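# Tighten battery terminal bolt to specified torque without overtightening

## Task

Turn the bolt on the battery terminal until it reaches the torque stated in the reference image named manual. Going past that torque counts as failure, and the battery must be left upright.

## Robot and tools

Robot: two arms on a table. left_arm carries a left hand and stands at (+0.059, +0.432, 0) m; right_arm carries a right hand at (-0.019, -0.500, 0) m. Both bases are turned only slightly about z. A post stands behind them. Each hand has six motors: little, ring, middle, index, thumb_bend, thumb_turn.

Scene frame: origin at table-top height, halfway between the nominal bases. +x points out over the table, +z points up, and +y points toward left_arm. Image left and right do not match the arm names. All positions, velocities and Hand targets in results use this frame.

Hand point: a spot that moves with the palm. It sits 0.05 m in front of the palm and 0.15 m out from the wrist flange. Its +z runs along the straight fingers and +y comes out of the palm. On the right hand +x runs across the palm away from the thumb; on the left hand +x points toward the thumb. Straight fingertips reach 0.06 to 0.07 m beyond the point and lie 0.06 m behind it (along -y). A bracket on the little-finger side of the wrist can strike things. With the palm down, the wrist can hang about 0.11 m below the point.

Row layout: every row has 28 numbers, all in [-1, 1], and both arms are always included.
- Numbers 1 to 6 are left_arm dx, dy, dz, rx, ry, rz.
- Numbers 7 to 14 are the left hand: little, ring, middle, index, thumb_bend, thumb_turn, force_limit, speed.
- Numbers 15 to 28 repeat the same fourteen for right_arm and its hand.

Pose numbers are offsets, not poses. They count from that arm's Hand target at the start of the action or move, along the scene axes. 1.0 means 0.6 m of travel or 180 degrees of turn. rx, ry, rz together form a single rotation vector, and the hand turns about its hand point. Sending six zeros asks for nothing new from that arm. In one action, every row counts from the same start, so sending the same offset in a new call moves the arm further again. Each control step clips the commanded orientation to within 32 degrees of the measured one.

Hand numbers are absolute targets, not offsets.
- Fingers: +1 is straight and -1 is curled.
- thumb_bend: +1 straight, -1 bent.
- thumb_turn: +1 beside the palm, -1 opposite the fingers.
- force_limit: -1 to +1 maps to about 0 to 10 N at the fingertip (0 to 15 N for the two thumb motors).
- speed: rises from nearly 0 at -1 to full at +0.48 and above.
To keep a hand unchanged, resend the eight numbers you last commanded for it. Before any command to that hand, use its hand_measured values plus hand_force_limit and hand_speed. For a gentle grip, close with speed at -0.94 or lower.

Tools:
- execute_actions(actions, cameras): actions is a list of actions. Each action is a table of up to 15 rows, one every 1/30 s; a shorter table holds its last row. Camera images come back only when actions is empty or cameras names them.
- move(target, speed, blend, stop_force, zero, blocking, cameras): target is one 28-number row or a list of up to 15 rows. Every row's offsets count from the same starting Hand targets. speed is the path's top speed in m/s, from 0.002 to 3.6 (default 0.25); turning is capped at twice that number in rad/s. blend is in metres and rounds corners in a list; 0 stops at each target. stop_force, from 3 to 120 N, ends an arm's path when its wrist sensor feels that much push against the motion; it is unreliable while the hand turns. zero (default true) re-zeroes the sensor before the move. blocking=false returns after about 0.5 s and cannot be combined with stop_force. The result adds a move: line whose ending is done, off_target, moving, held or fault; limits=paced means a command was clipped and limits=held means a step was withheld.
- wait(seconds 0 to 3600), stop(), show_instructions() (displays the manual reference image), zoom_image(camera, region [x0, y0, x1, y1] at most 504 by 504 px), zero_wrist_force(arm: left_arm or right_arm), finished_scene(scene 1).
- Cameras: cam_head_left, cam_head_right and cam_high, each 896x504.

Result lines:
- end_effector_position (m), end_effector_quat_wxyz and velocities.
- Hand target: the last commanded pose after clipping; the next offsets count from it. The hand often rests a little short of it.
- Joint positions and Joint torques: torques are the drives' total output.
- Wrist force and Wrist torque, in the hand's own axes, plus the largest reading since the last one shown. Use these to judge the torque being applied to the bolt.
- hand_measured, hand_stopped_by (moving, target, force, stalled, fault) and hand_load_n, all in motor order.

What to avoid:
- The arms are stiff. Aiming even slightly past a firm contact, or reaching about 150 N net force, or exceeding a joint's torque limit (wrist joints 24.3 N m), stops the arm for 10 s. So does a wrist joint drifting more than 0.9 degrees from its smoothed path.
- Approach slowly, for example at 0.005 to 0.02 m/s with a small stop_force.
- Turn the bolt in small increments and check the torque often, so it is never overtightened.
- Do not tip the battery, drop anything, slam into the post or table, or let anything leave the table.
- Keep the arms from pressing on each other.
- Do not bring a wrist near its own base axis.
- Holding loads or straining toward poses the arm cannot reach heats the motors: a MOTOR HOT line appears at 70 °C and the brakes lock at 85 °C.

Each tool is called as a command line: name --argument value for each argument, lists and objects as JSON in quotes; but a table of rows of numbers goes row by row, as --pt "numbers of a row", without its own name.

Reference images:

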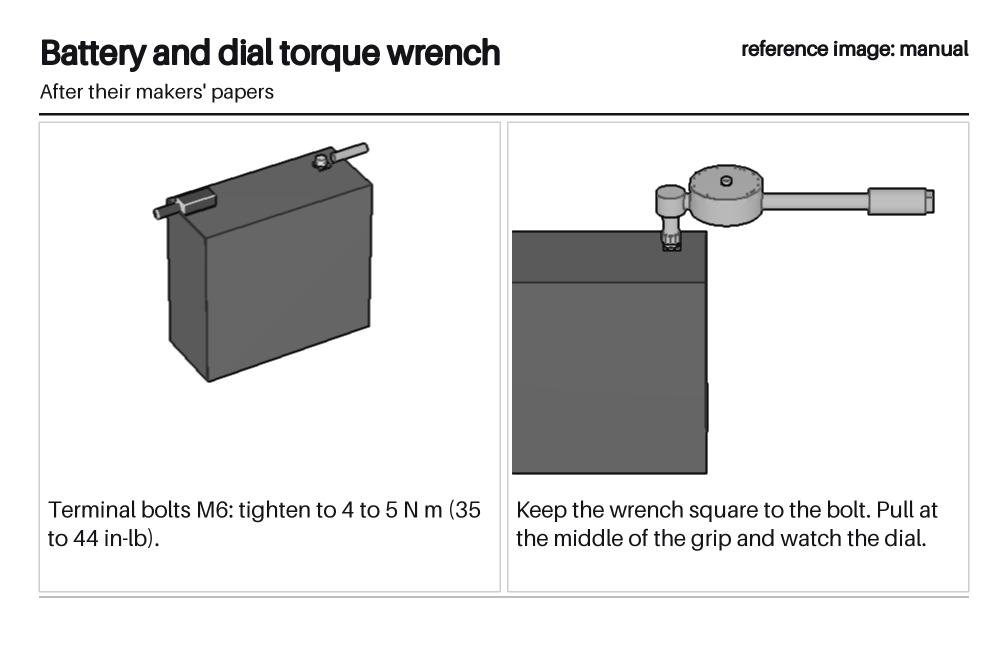

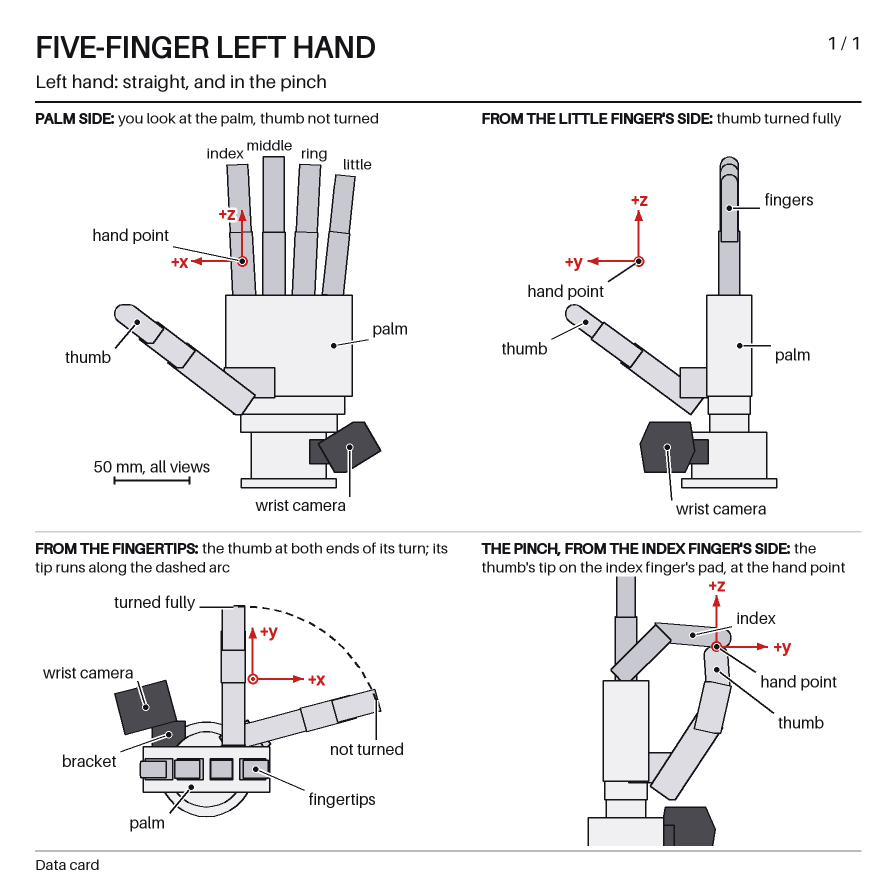

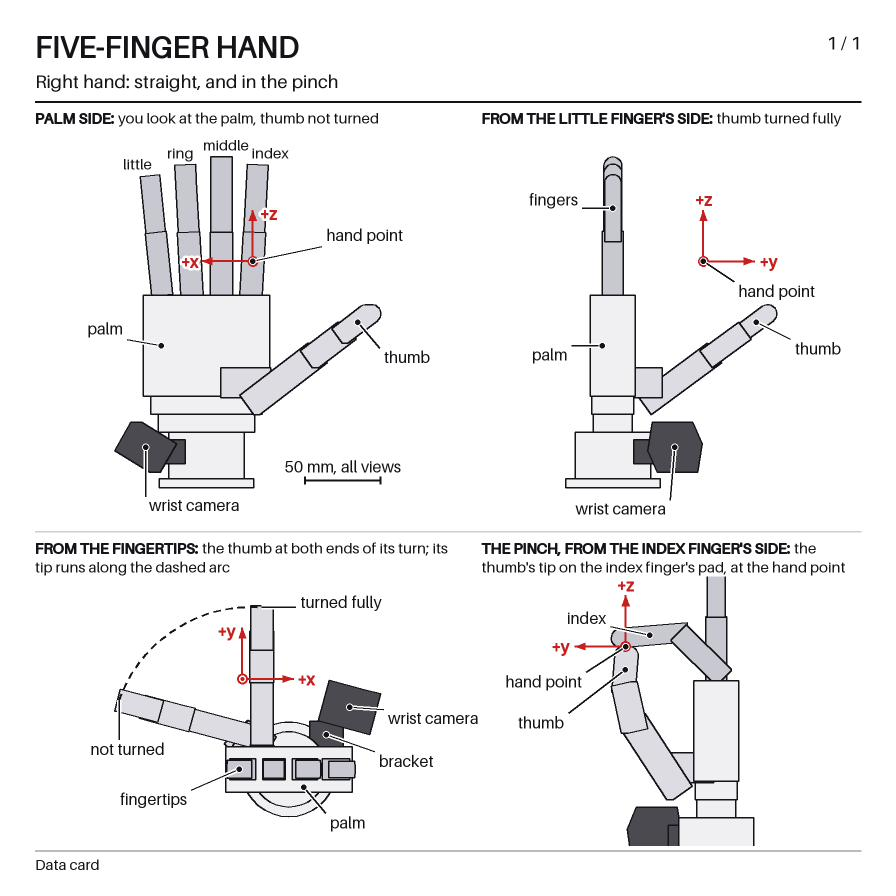

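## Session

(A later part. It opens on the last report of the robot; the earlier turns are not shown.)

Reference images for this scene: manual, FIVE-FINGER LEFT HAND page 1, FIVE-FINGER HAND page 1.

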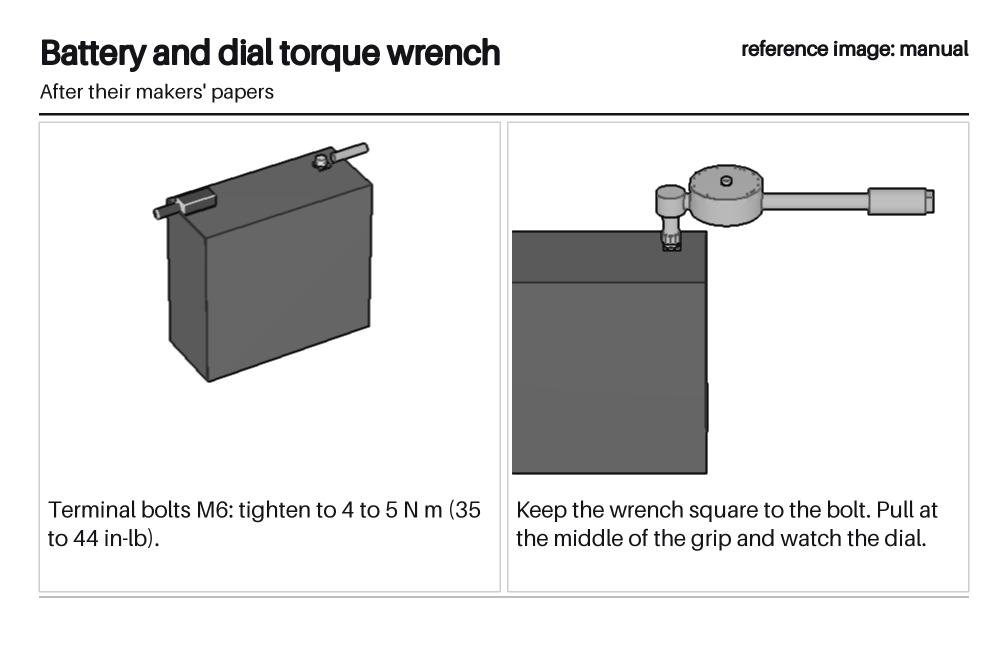

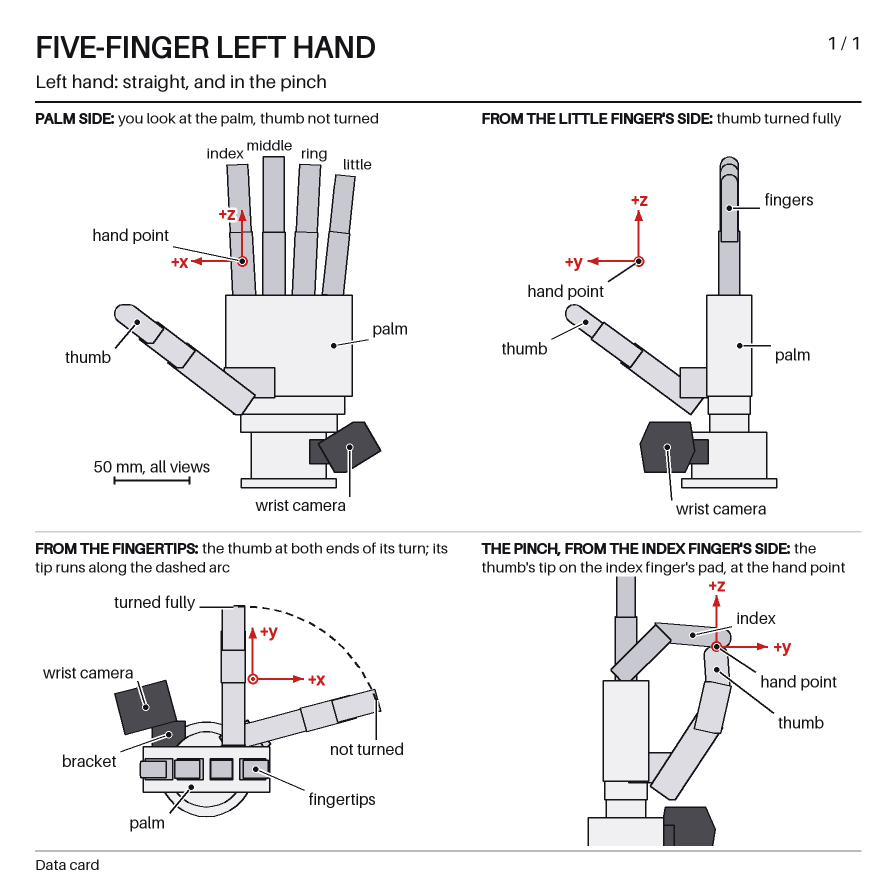

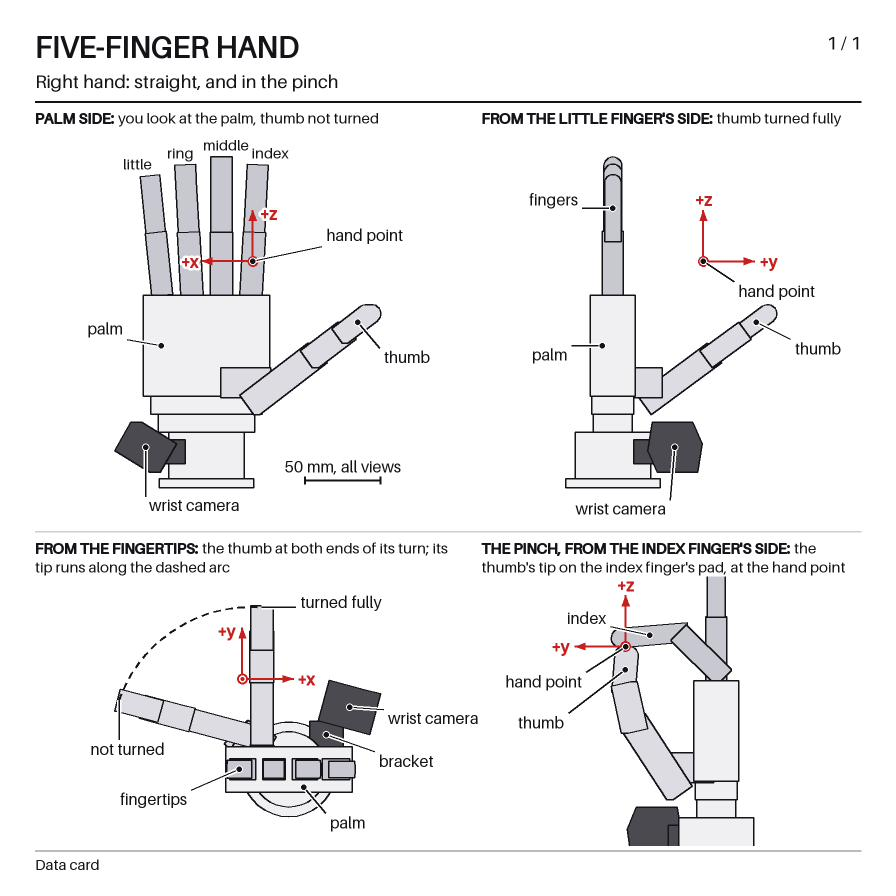

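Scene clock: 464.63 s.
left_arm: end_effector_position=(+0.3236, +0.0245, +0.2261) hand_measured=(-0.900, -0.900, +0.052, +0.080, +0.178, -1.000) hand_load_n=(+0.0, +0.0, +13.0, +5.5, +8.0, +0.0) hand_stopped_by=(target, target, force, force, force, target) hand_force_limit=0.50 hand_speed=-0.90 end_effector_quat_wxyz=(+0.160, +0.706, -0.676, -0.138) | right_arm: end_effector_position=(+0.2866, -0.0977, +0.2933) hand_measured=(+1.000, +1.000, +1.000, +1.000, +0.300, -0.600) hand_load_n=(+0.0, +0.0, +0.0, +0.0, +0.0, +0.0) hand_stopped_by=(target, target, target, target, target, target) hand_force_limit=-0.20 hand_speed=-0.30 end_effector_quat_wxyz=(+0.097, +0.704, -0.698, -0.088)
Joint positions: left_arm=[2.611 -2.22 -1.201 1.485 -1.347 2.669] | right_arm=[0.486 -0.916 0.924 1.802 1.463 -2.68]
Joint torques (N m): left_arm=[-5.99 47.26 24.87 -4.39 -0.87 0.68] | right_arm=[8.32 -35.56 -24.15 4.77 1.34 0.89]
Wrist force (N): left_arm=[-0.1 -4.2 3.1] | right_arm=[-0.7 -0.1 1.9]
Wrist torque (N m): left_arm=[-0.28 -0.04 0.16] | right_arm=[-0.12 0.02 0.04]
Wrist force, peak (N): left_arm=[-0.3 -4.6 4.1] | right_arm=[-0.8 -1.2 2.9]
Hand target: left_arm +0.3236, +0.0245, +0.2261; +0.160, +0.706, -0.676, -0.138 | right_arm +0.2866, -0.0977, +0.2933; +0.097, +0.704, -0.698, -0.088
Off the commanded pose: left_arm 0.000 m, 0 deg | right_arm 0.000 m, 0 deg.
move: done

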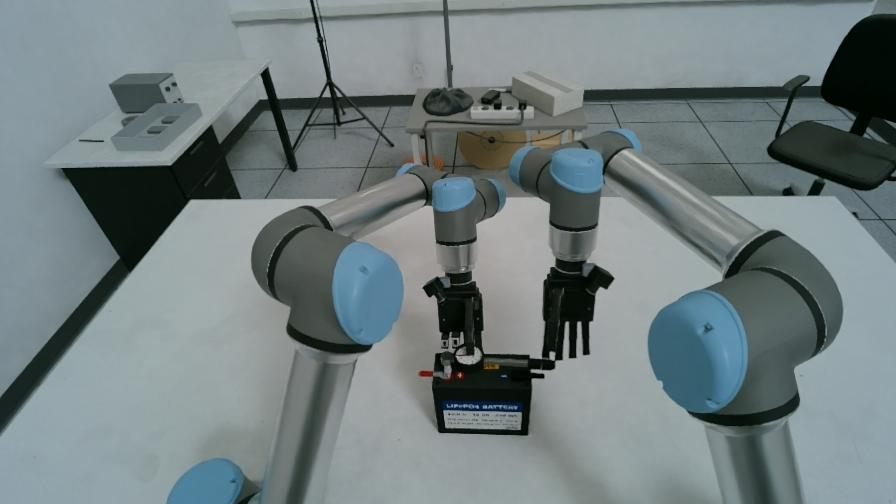

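move --target '[0,0,0,0,0,0,-0.9,-0.9,-0.5,-0.5,-0.1,-1,0.5,-0.9,-0.05,-0.25,0.1,0,0,0,1,1,1,1,0.3,-0.6,-0.2,-0.3]' --speed 0.15

move --target '[0,0,0.003,0,0,0,-0.9,-0.9,-0.5,-0.5,-0.1,-1,0.5,-0.9,0,0,0,0,0,0,1,1,1,1,0.3,-0.6,-0.2,-0.3]' --speed 0.01 --cameras '["cam_head_left","cam_head_right"]'

zoom_image --camera "cam_head_left" --region '[400, 320, 560, 450]'

zoom_image --camera "cam_head_right" --region '[400, 320, 500, 400]'

Scene clock: 467.83 s.
left_arm: end_effector_position=(+0.3236, +0.0245, +0.2261) hand_measured=(-0.900, -0.900, +0.052, +0.080, +0.178, -1.000) hand_load_n=(+0.0, +0.0, +13.0, +6.0, +8.0, +0.0) hand_stopped_by=(target, target, force, force, force, target) hand_force_limit=0.50 hand_speed=-0.90 end_effector_quat_wxyz=(+0.160, +0.706, -0.676, -0.138) | right_arm: end_effector_position=(+0.2566, -0.2475, +0.3532) hand_measured=(+1.000, +1.000, +1.000, +1.000, +0.300, -0.600) hand_load_n=(+0.0, +0.0, +0.0, +0.0, +0.0, +0.0) hand_stopped_by=(target, target, target, target, target, target) hand_force_limit=-0.20 hand_speed=-0.30 end_effector_quat_wxyz=(+0.097, +0.704, -0.698, -0.088)
Joint positions: left_arm=[2.611 -2.22 -1.201 1.485 -1.347 2.669] | right_arm=[0.222 -1.229 1.25 1.808 1.528 -2.935]
Joint torques (N m): left_arm=[-5.09 43.56 23.1 -2.12 -1.72 0.68] | right_arm=[-7.03 -45.27 -11.69 4.85 1.66 -1.08]
Wrist force (N): left_arm=[-0.3 -4.2 3.1] | right_arm=[-1.0 -0.3 1.9]
Wrist torque (N m): left_arm=[-0.29 -0.01 0.15] | right_arm=[-0.16 0.06 0.04]
Wrist force, peak (N): left_arm=[-0.3 -4.5 3.5] | right_arm=[-1.7 -0.2 2.1]
Hand target: left_arm +0.3236, +0.0245, +0.2261; +0.160, +0.706, -0.676, -0.138 | right_arm +0.2566, -0.2477, +0.3533; +0.097, +0.704, -0.698, -0.088
Off the commanded pose: left_arm 0.000 m, 0 deg | right_arm 0.000 m, 0 deg.
move: done

Scene clock: 468.33 s.
left_arm: end_effector_position=(+0.3236, +0.0245, +0.2278) hand_measured=(-0.900, -0.900, +0.052, +0.080, +0.178, -1.000) hand_load_n=(+0.0, +0.0, +13.0, +5.5, +8.0, +0.0) hand_stopped_by=(target, target, force, force, force, target) hand_force_limit=0.50 hand_speed=-0.90 end_effector_quat_wxyz=(+0.160, +0.706, -0.676, -0.138) | right_arm: end_effector_position=(+0.2566, -0.2477, +0.3533) hand_measured=(+1.000, +1.000, +1.000, +1.000, +0.300, -0.600) hand_load_n=(+0.0, +0.0, +0.0, +0.0, +0.0, +0.0) hand_stopped_by=(target, target, target, target, target, target) hand_force_limit=-0.20 hand_speed=-0.30 end_effector_quat_wxyz=(+0.097, +0.704, -0.698, -0.088)
Joint positions: left_arm=[2.611 -2.219 -1.198 1.481 -1.347 2.669] | right_arm=[0.222 -1.229 1.25 1.808 1.528 -2.936]
Joint torques (N m): left_arm=[-4.42 50.33 28.06 -6.29 -1.55 0.59] | right_arm=[-7.23 -45.95 -10.22 4.81 1.95 -1.34]
Wrist force (N): left_arm=[-0.2 -4.0 2.9] | right_arm=[-1.0 -0.1 2.1]
Wrist torque (N m): left_arm=[-0.25 -0.03 0.15] | right_arm=[-0.15 0.04 0.05]
Wrist force, peak (N): left_arm=[-0.4 -4.3 3.3] | right_arm=[-0.9 -0.2 2.1]
Hand target: left_arm +0.3236, +0.0245, +0.2279; +0.160, +0.706, -0.676, -0.138 | right_arm +0.2566, -0.2477, +0.3533; +0.097, +0.704, -0.698, -0.088
Off the commanded pose: left_arm 0.000 m, 0 deg | right_arm 0.000 m, 0 deg.
move: done

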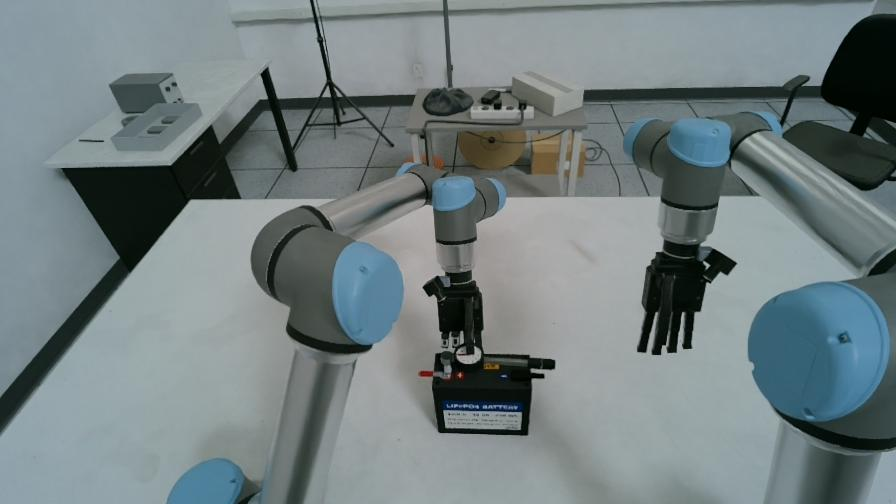

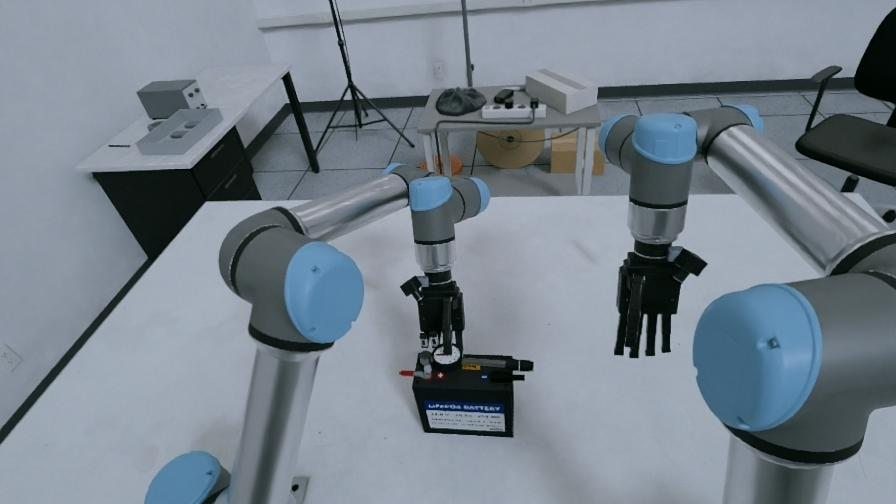

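Scaled by 3.150 from the camera's image (finer frame: 1280x720).

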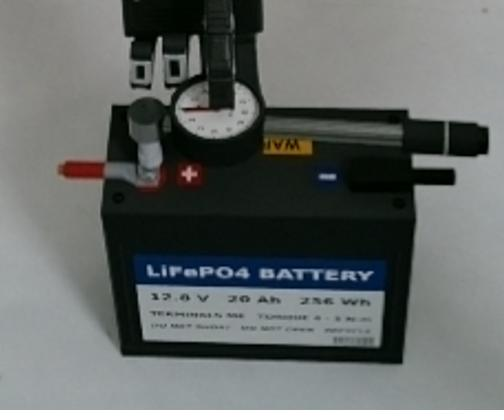

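Scaled by 5.040 from the camera's image (finer frame: 1280x720).

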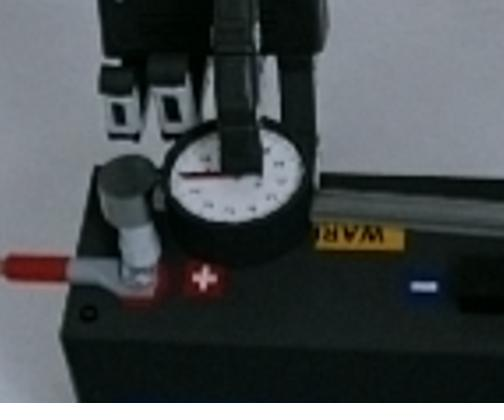

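move --target '[0,0,0.02,0,0,0,-0.9,-0.9,-0.5,-0.5,-0.1,-1,0.5,-0.9,0,0,0,0,0,0,1,1,1,1,0.3,-0.6,-0.2,-0.3]' --speed 0.02 --cameras '["cam_head_left","cam_head_right"]'

zoom_image --camera "cam_head_left" --region '[400, 320, 560, 450]'

zoom_image --camera "cam_head_right" --region '[400, 320, 500, 400]'

Scene clock: 469.53 s.
left_arm: end_effector_position=(+0.3236, +0.0245, +0.2397) hand_measured=(-0.900, -0.900, +0.052, +0.080, +0.178, -1.000) hand_load_n=(+0.0, +0.0, +13.0, +5.5, +7.5, +0.0) hand_stopped_by=(target, target, force, force, force, target) hand_force_limit=0.50 hand_speed=-0.90 end_effector_quat_wxyz=(+0.160, +0.706, -0.676, -0.138) | right_arm: end_effector_position=(+0.2566, -0.2477, +0.3533) hand_measured=(+1.000, +1.000, +1.000, +1.000, +0.300, -0.600) hand_load_n=(+0.0, +0.0, +0.0, -0.5, +0.0, +0.0) hand_stopped_by=(target, target, target, target, target, target) hand_force_limit=-0.20 hand_speed=-0.30 end_effector_quat_wxyz=(+0.097, +0.704, -0.698, -0.088)
Joint positions: left_arm=[2.611 -2.211 -1.18 1.455 -1.347 2.669] | right_arm=[0.222 -1.229 1.25 1.808 1.528 -2.936]
Joint torques (N m): left_arm=[-2.14 49.66 27.7 -6.43 -0.57 0.39] | right_arm=[-8.47 -45.11 -10.97 4.7 1.76 -1.36]
Wrist force (N): left_arm=[-0.2 -4.2 3.1] | right_arm=[-1.0 -0.2 2.0]
Wrist torque (N m): left_arm=[-0.28 -0.02 0.15] | right_arm=[-0.15 0.05 0.05]
Wrist force, peak (N): left_arm=[-0.1 -4.4 3.2] | right_arm=[-0.9 -0.2 2.2]
Hand target: left_arm +0.3236, +0.0245, +0.2399; +0.160, +0.706, -0.676, -0.138 | right_arm +0.2566, -0.2477, +0.3533; +0.097, +0.704, -0.698, -0.088
Off the commanded pose: left_arm 0.000 m, 0 deg | right_arm 0.000 m, 0 deg.
move: done

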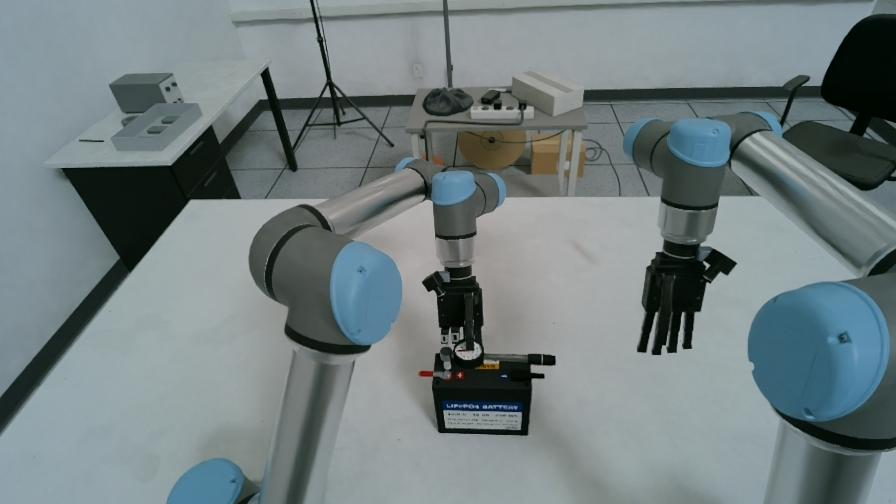

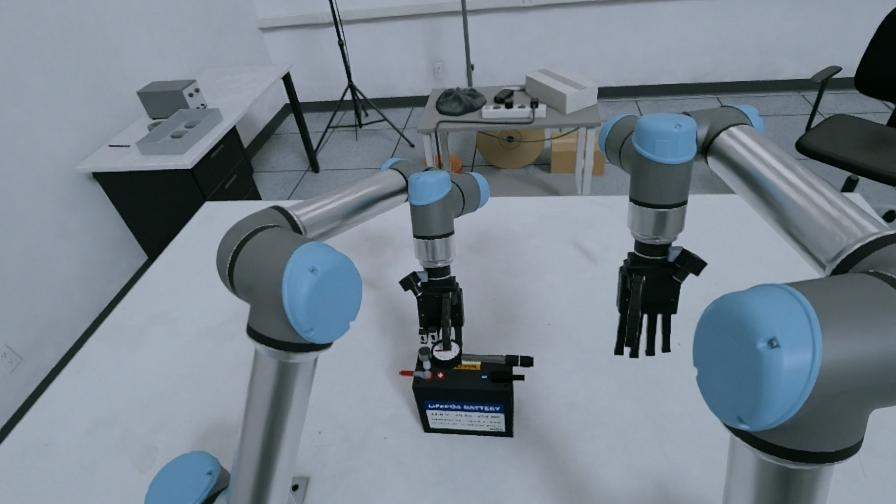

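Scaled by 3.150 from the camera's image (finer frame: 1280x720).

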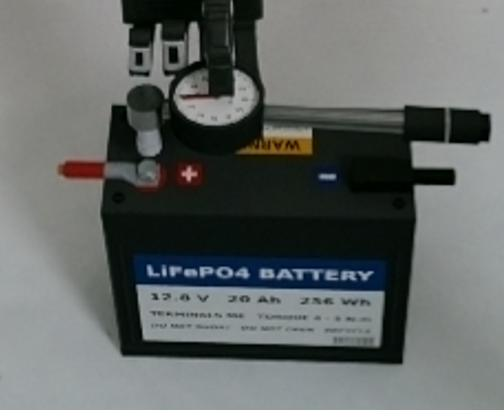

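Scaled by 5.040 from the camera's image (finer frame: 1280x720).

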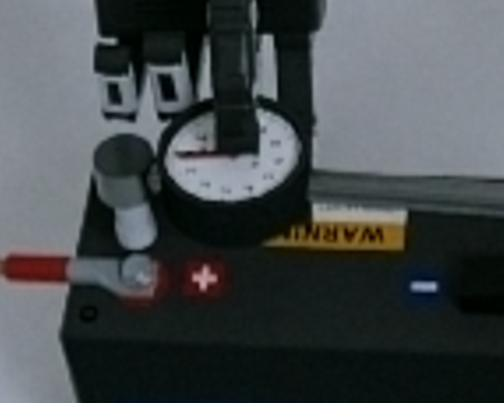

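zoom_image --camera "cam_head_left" --region '[435, 360, 465, 390]'

zoom_image --camera "cam_head_right" --region '[412, 360, 442, 390]'

zoom_image --camera "cam_head_left" --region '[450, 332, 490, 372]'

Scaled by 16.800 from the camera's image (finer frame: 1280x720).

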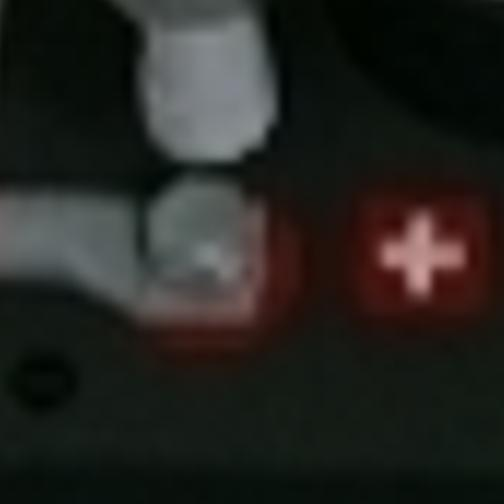

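Scaled by 16.800 from the camera's image (finer frame: 1280x720).

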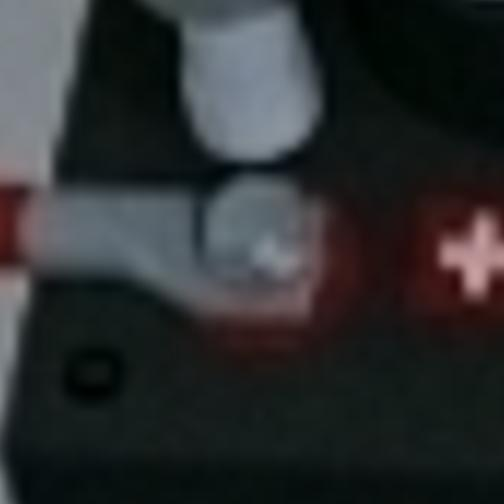

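Scaled by 12.600 from the camera's image (finer frame: 1280x720).

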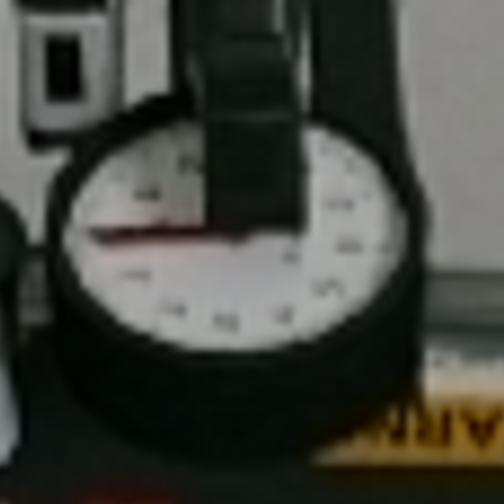

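move --target '[-0.0182,0,0.0015,0,-0.0556,0,-0.9,-0.9,-0.5,-0.5,-0.1,-1,0.5,-0.9,0,0,0,0,0,0,1,1,1,1,0.3,-0.6,-0.2,-0.3]' --speed 0.03 --cameras '["cam_head_left","cam_head_right"]'

zoom_image --camera "cam_head_left" --region '[430, 332, 490, 392]'

zoom_image --camera "cam_head_right" --region '[410, 332, 470, 392]'

zoom_image --camera "cam_head_left" --region '[400, 320, 560, 450]'

Scene clock: 474.47 s.
left_arm: end_effector_position=(+0.3127, +0.0245, +0.2408) hand_measured=(-0.900, -0.900, +0.052, +0.080, +0.178, -1.000) hand_load_n=(+0.0, +0.0, +13.0, +5.5, +8.0, +0.0) hand_stopped_by=(target, target, force, force, force, target) hand_force_limit=0.50 hand_speed=-0.90 end_effector_quat_wxyz=(+0.101, +0.715, -0.688, -0.076) | right_arm: end_effector_position=(+0.2566, -0.2477, +0.3533) hand_measured=(+1.000, +1.000, +1.000, +1.000, +0.300, -0.600) hand_load_n=(+0.0, +0.0, +0.0, +0.0, +0.0, +0.0) hand_stopped_by=(target, target, target, target, target, target) hand_force_limit=-0.20 hand_speed=-0.30 end_effector_quat_wxyz=(+0.097, +0.704, -0.698, -0.088)
Joint positions: left_arm=[2.567 -2.109 -1.238 1.577 -1.414 2.603] | right_arm=[0.222 -1.229 1.25 1.808 1.528 -2.936]
Joint torques (N m): left_arm=[-7.87 46.14 11.37 -0.65 -2.11 -1.42] | right_arm=[-9.79 -45.8 -11.51 4.85 1.55 -1.23]
Wrist force (N): left_arm=[-0.1 -2.6 3.3] | right_arm=[-0.8 -0.1 2.0]
Wrist torque (N m): left_arm=[-0.15 -0.05 0.15] | right_arm=[-0.13 0.02 0.06]
Wrist force, peak (N): left_arm=[-0.5 -4.5 3.3] | right_arm=[-1.0 -0.1 2.3]
Hand target: left_arm +0.3127, +0.0245, +0.2408; +0.101, +0.715, -0.688, -0.076 | right_arm +0.2566, -0.2477, +0.3533; +0.097, +0.704, -0.698, -0.088
Off the commanded pose: left_arm 0.000 m, 0 deg | right_arm 0.000 m, 0 deg.
move: done

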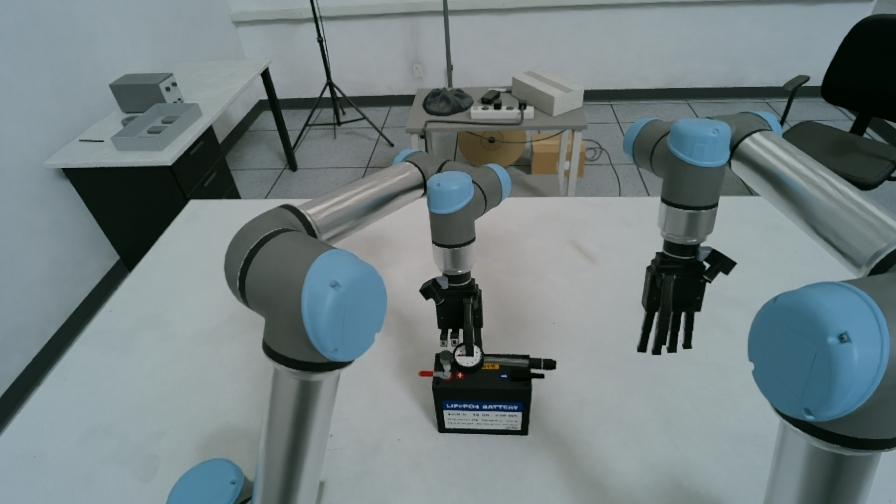

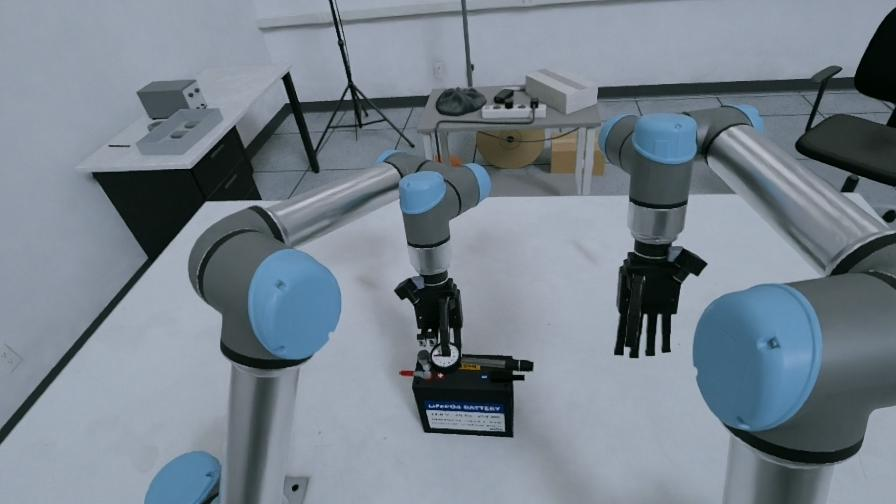

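Scaled by 8.400 from the camera's image (finer frame: 1280x720).

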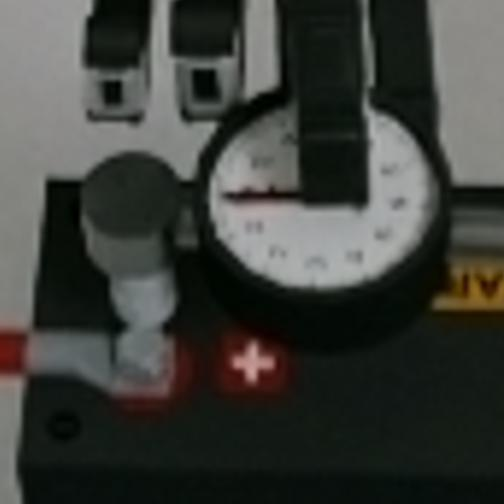

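Scaled by 8.400 from the camera's image (finer frame: 1280x720).

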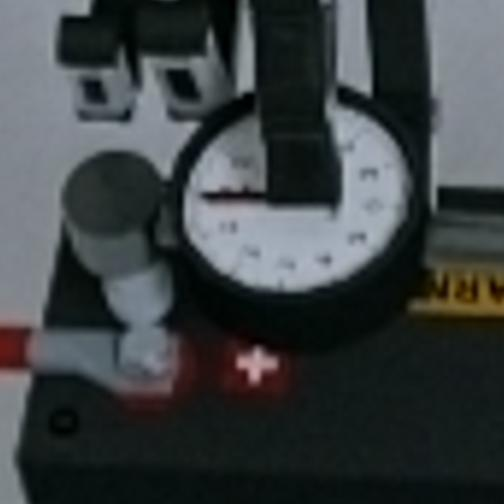

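Scaled by 3.150 from the camera's image (finer frame: 1280x720).

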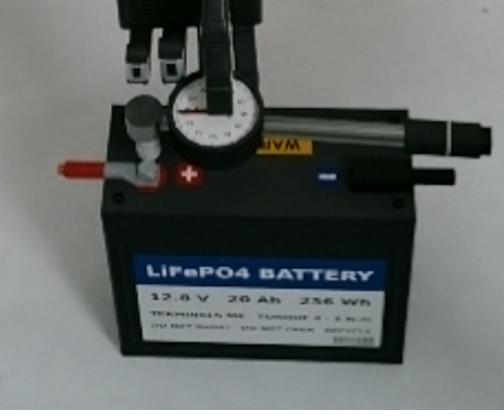

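wait --seconds 0.1 --cameras '["cam_head_left","cam_head_right","cam_high"]'

zoom_image --camera "cam_high" --region '[410, 70, 510, 150]'

zoom_image --camera "cam_head_left" --region '[480, 330, 570, 400]'

zoom_image --camera "cam_head_right" --region '[460, 330, 550, 400]'

Scene clock: 475.27 s.
left_arm: end_effector_position=(+0.3127, +0.0245, +0.2408) hand_measured=(-0.900, -0.900, +0.052, +0.080, +0.178, -1.000) hand_load_n=(+0.0, +0.0, +13.0, +5.5, +8.0, +0.0) hand_stopped_by=(target, target, force, force, force, target) hand_force_limit=0.50 hand_speed=-0.90 end_effector_quat_wxyz=(+0.101, +0.715, -0.688, -0.076) | right_arm: end_effector_position=(+0.2566, -0.2477, +0.3533) hand_measured=(+1.000, +1.000, +1.000, +1.000, +0.300, -0.600) hand_load_n=(+0.0, +0.0, +0.0, +0.0, +0.0, +0.0) hand_stopped_by=(target, target, target, target, target, target) hand_force_limit=-0.20 hand_speed=-0.30 end_effector_quat_wxyz=(+0.097, +0.704, -0.698, -0.088)
Joint positions: left_arm=[2.567 -2.109 -1.238 1.577 -1.414 2.603] | right_arm=[0.222 -1.229 1.25 1.808 1.528 -2.936]
Joint torques (N m): left_arm=[-9.09 46.57 11.54 -0.62 -2.05 -1.41] | right_arm=[-7.55 -43.79 -11.62 4.51 1.62 -1.36]
Wrist force (N): left_arm=[0.0 -2.8 3.6] | right_arm=[-0.9 -0.3 1.8]
Wrist torque (N m): left_arm=[-0.19 -0.04 0.15] | right_arm=[-0.16 0.05 0.04]
Wrist force, peak (N): left_arm=[0.0 -2.8 3.7] | right_arm=[-1.1 -0.3 2.0]
Hand target: left_arm +0.3127, +0.0245, +0.2408; +0.101, +0.715, -0.688, -0.076 | right_arm +0.2566, -0.2477, +0.3533; +0.097, +0.704, -0.698, -0.088
Off the commanded pose: left_arm 0.000 m, 0 deg | right_arm 0.000 m, 0 deg.
wait: 0.10 s; at rest from the start

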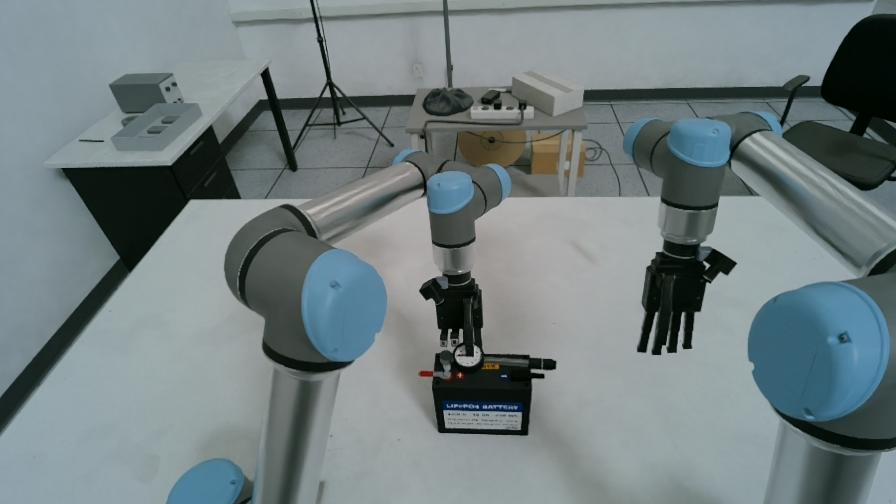

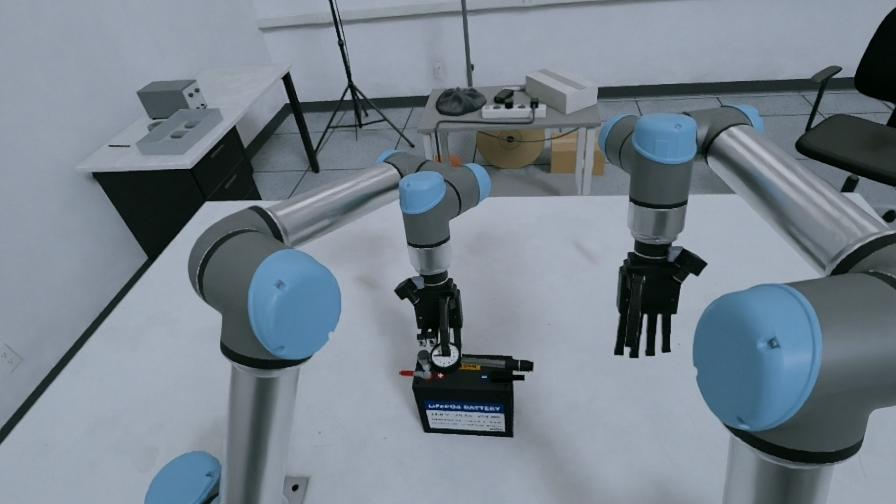

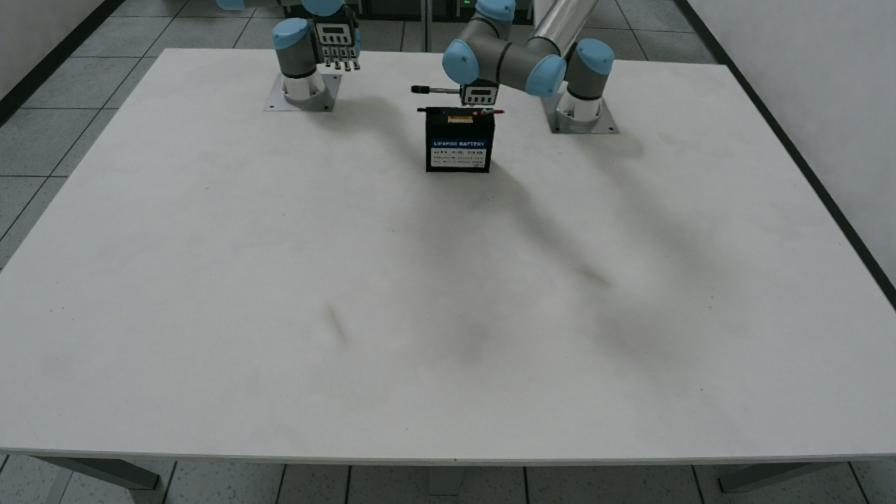

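Scaled by 5.040 from the camera's image (finer frame: 1280x720).

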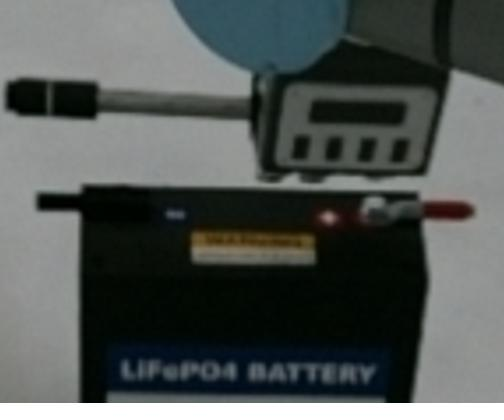

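Scaled by 5.600 from the camera's image (finer frame: 1280x720).

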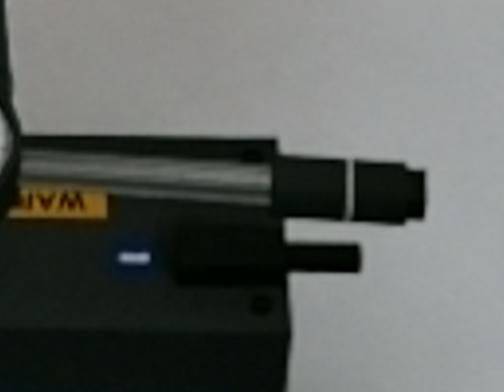

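Scaled by 5.600 from the camera's image (finer frame: 1280x720).

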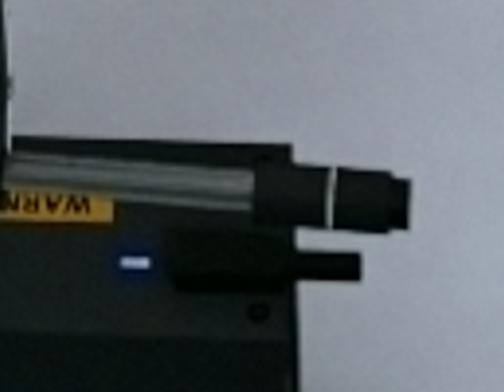

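move --target '[0,0,-0.024,0,0,0,-0.9,-0.9,-0.5,-0.5,-0.1,-1,0.5,-0.9,0,0,0,0,0,0,1,1,1,1,0.3,-0.6,-0.2,-0.3]' --speed 0.01 --stop_force 3 --cameras '["cam_head_left","cam_head_right"]'

zoom_image --camera "cam_head_left" --region '[430, 332, 490, 392]'

zoom_image --camera "cam_head_right" --region '[410, 332, 470, 392]'

Scene clock: 479.27 s.
left_arm: end_effector_position=(+0.3127, +0.0245, +0.2264) hand_measured=(-0.900, -0.900, +0.052, +0.080, +0.178, -1.000) hand_load_n=(+0.0, +0.0, +13.0, +5.5, +8.0, +0.0) hand_stopped_by=(target, target, force, force, force, target) hand_force_limit=0.50 hand_speed=-0.90 end_effector_quat_wxyz=(+0.101, +0.715, -0.688, -0.076) | right_arm: end_effector_position=(+0.2566, -0.2477, +0.3533) hand_measured=(+1.000, +1.000, +1.000, +1.000, +0.300, -0.600) hand_load_n=(+0.0, +0.0, +0.0, +0.0, +0.0, +0.0) hand_stopped_by=(target, target, target, target, target, target) hand_force_limit=-0.20 hand_speed=-0.30 end_effector_quat_wxyz=(+0.097, +0.704, -0.698, -0.088)
Joint positions: left_arm=[2.567 -2.117 -1.263 1.61 -1.414 2.603] | right_arm=[0.222 -1.229 1.25 1.808 1.528 -2.936]
Joint torques (N m): left_arm=[-7.64 30.3 11.13 -0.61 -1.56 -1.38] | right_arm=[-9.36 -45.1 -11.75 4.88 1.45 -1.15]
Wrist force (N): left_arm=[-0.2 -2.7 3.6] | right_arm=[-1.1 -0.1 1.8]
Wrist torque (N m): left_arm=[-0.18 -0.03 0.15] | right_arm=[-0.12 0.07 0.04]
Wrist force, peak (N): left_arm=[0.0 -3.1 3.8] | right_arm=[-1.1 -0.3 2.1]
Hand target: left_arm +0.3127, +0.0245, +0.2264; +0.101, +0.715, -0.688, -0.076 | right_arm +0.2566, -0.2477, +0.3533; +0.097, +0.704, -0.698, -0.088
Off the commanded pose: left_arm 0.000 m, 0 deg | right_arm 0.000 m, 0 deg.
move: done

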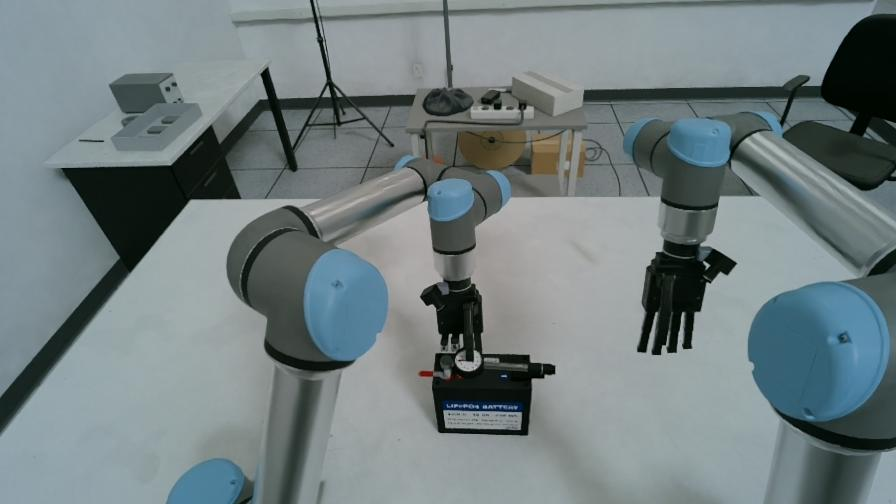

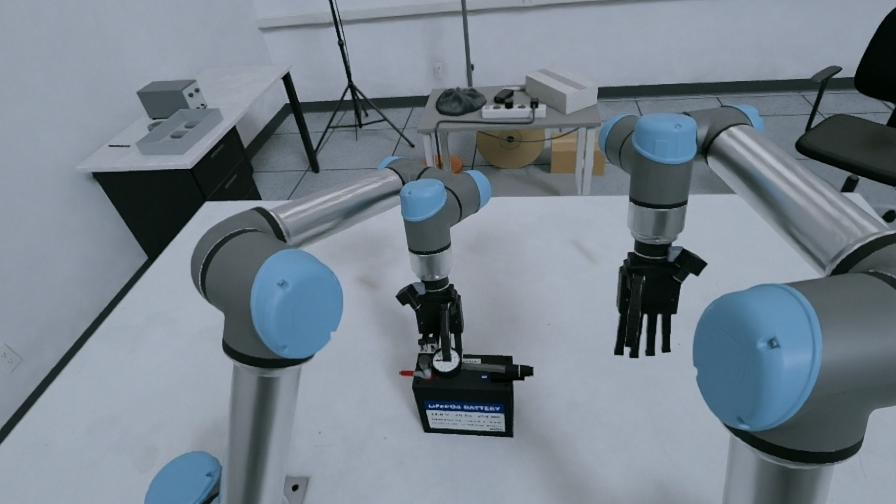

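Scaled by 8.400 from the camera's image (finer frame: 1280x720).

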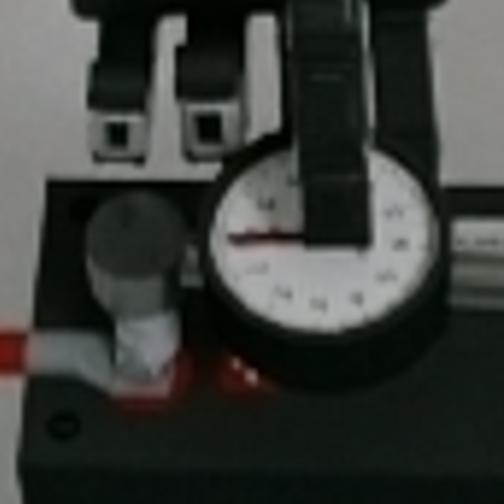

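Scaled by 8.400 from the camera's image (finer frame: 1280x720).

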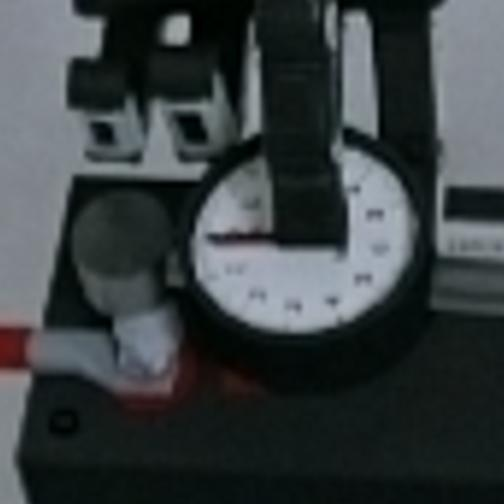

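zoom_image --camera "cam_head_left" --region '[430, 330, 560, 430]'

zoom_image --camera "cam_head_right" --region '[410, 330, 540, 430]'

Scaled by 3.877 from the camera's image (finer frame: 1280x720).

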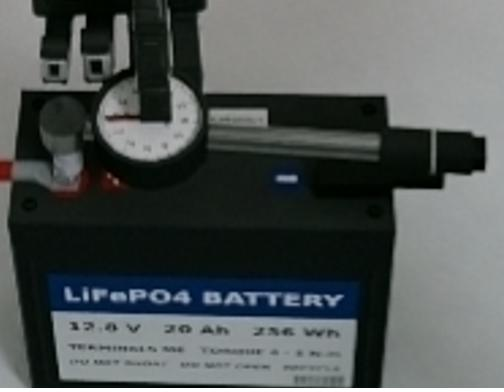

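Scaled by 3.877 from the camera's image (finer frame: 1280x720).

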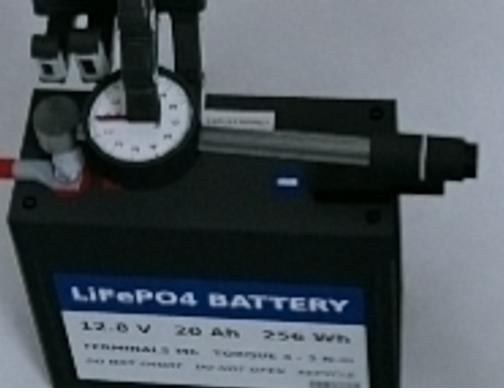

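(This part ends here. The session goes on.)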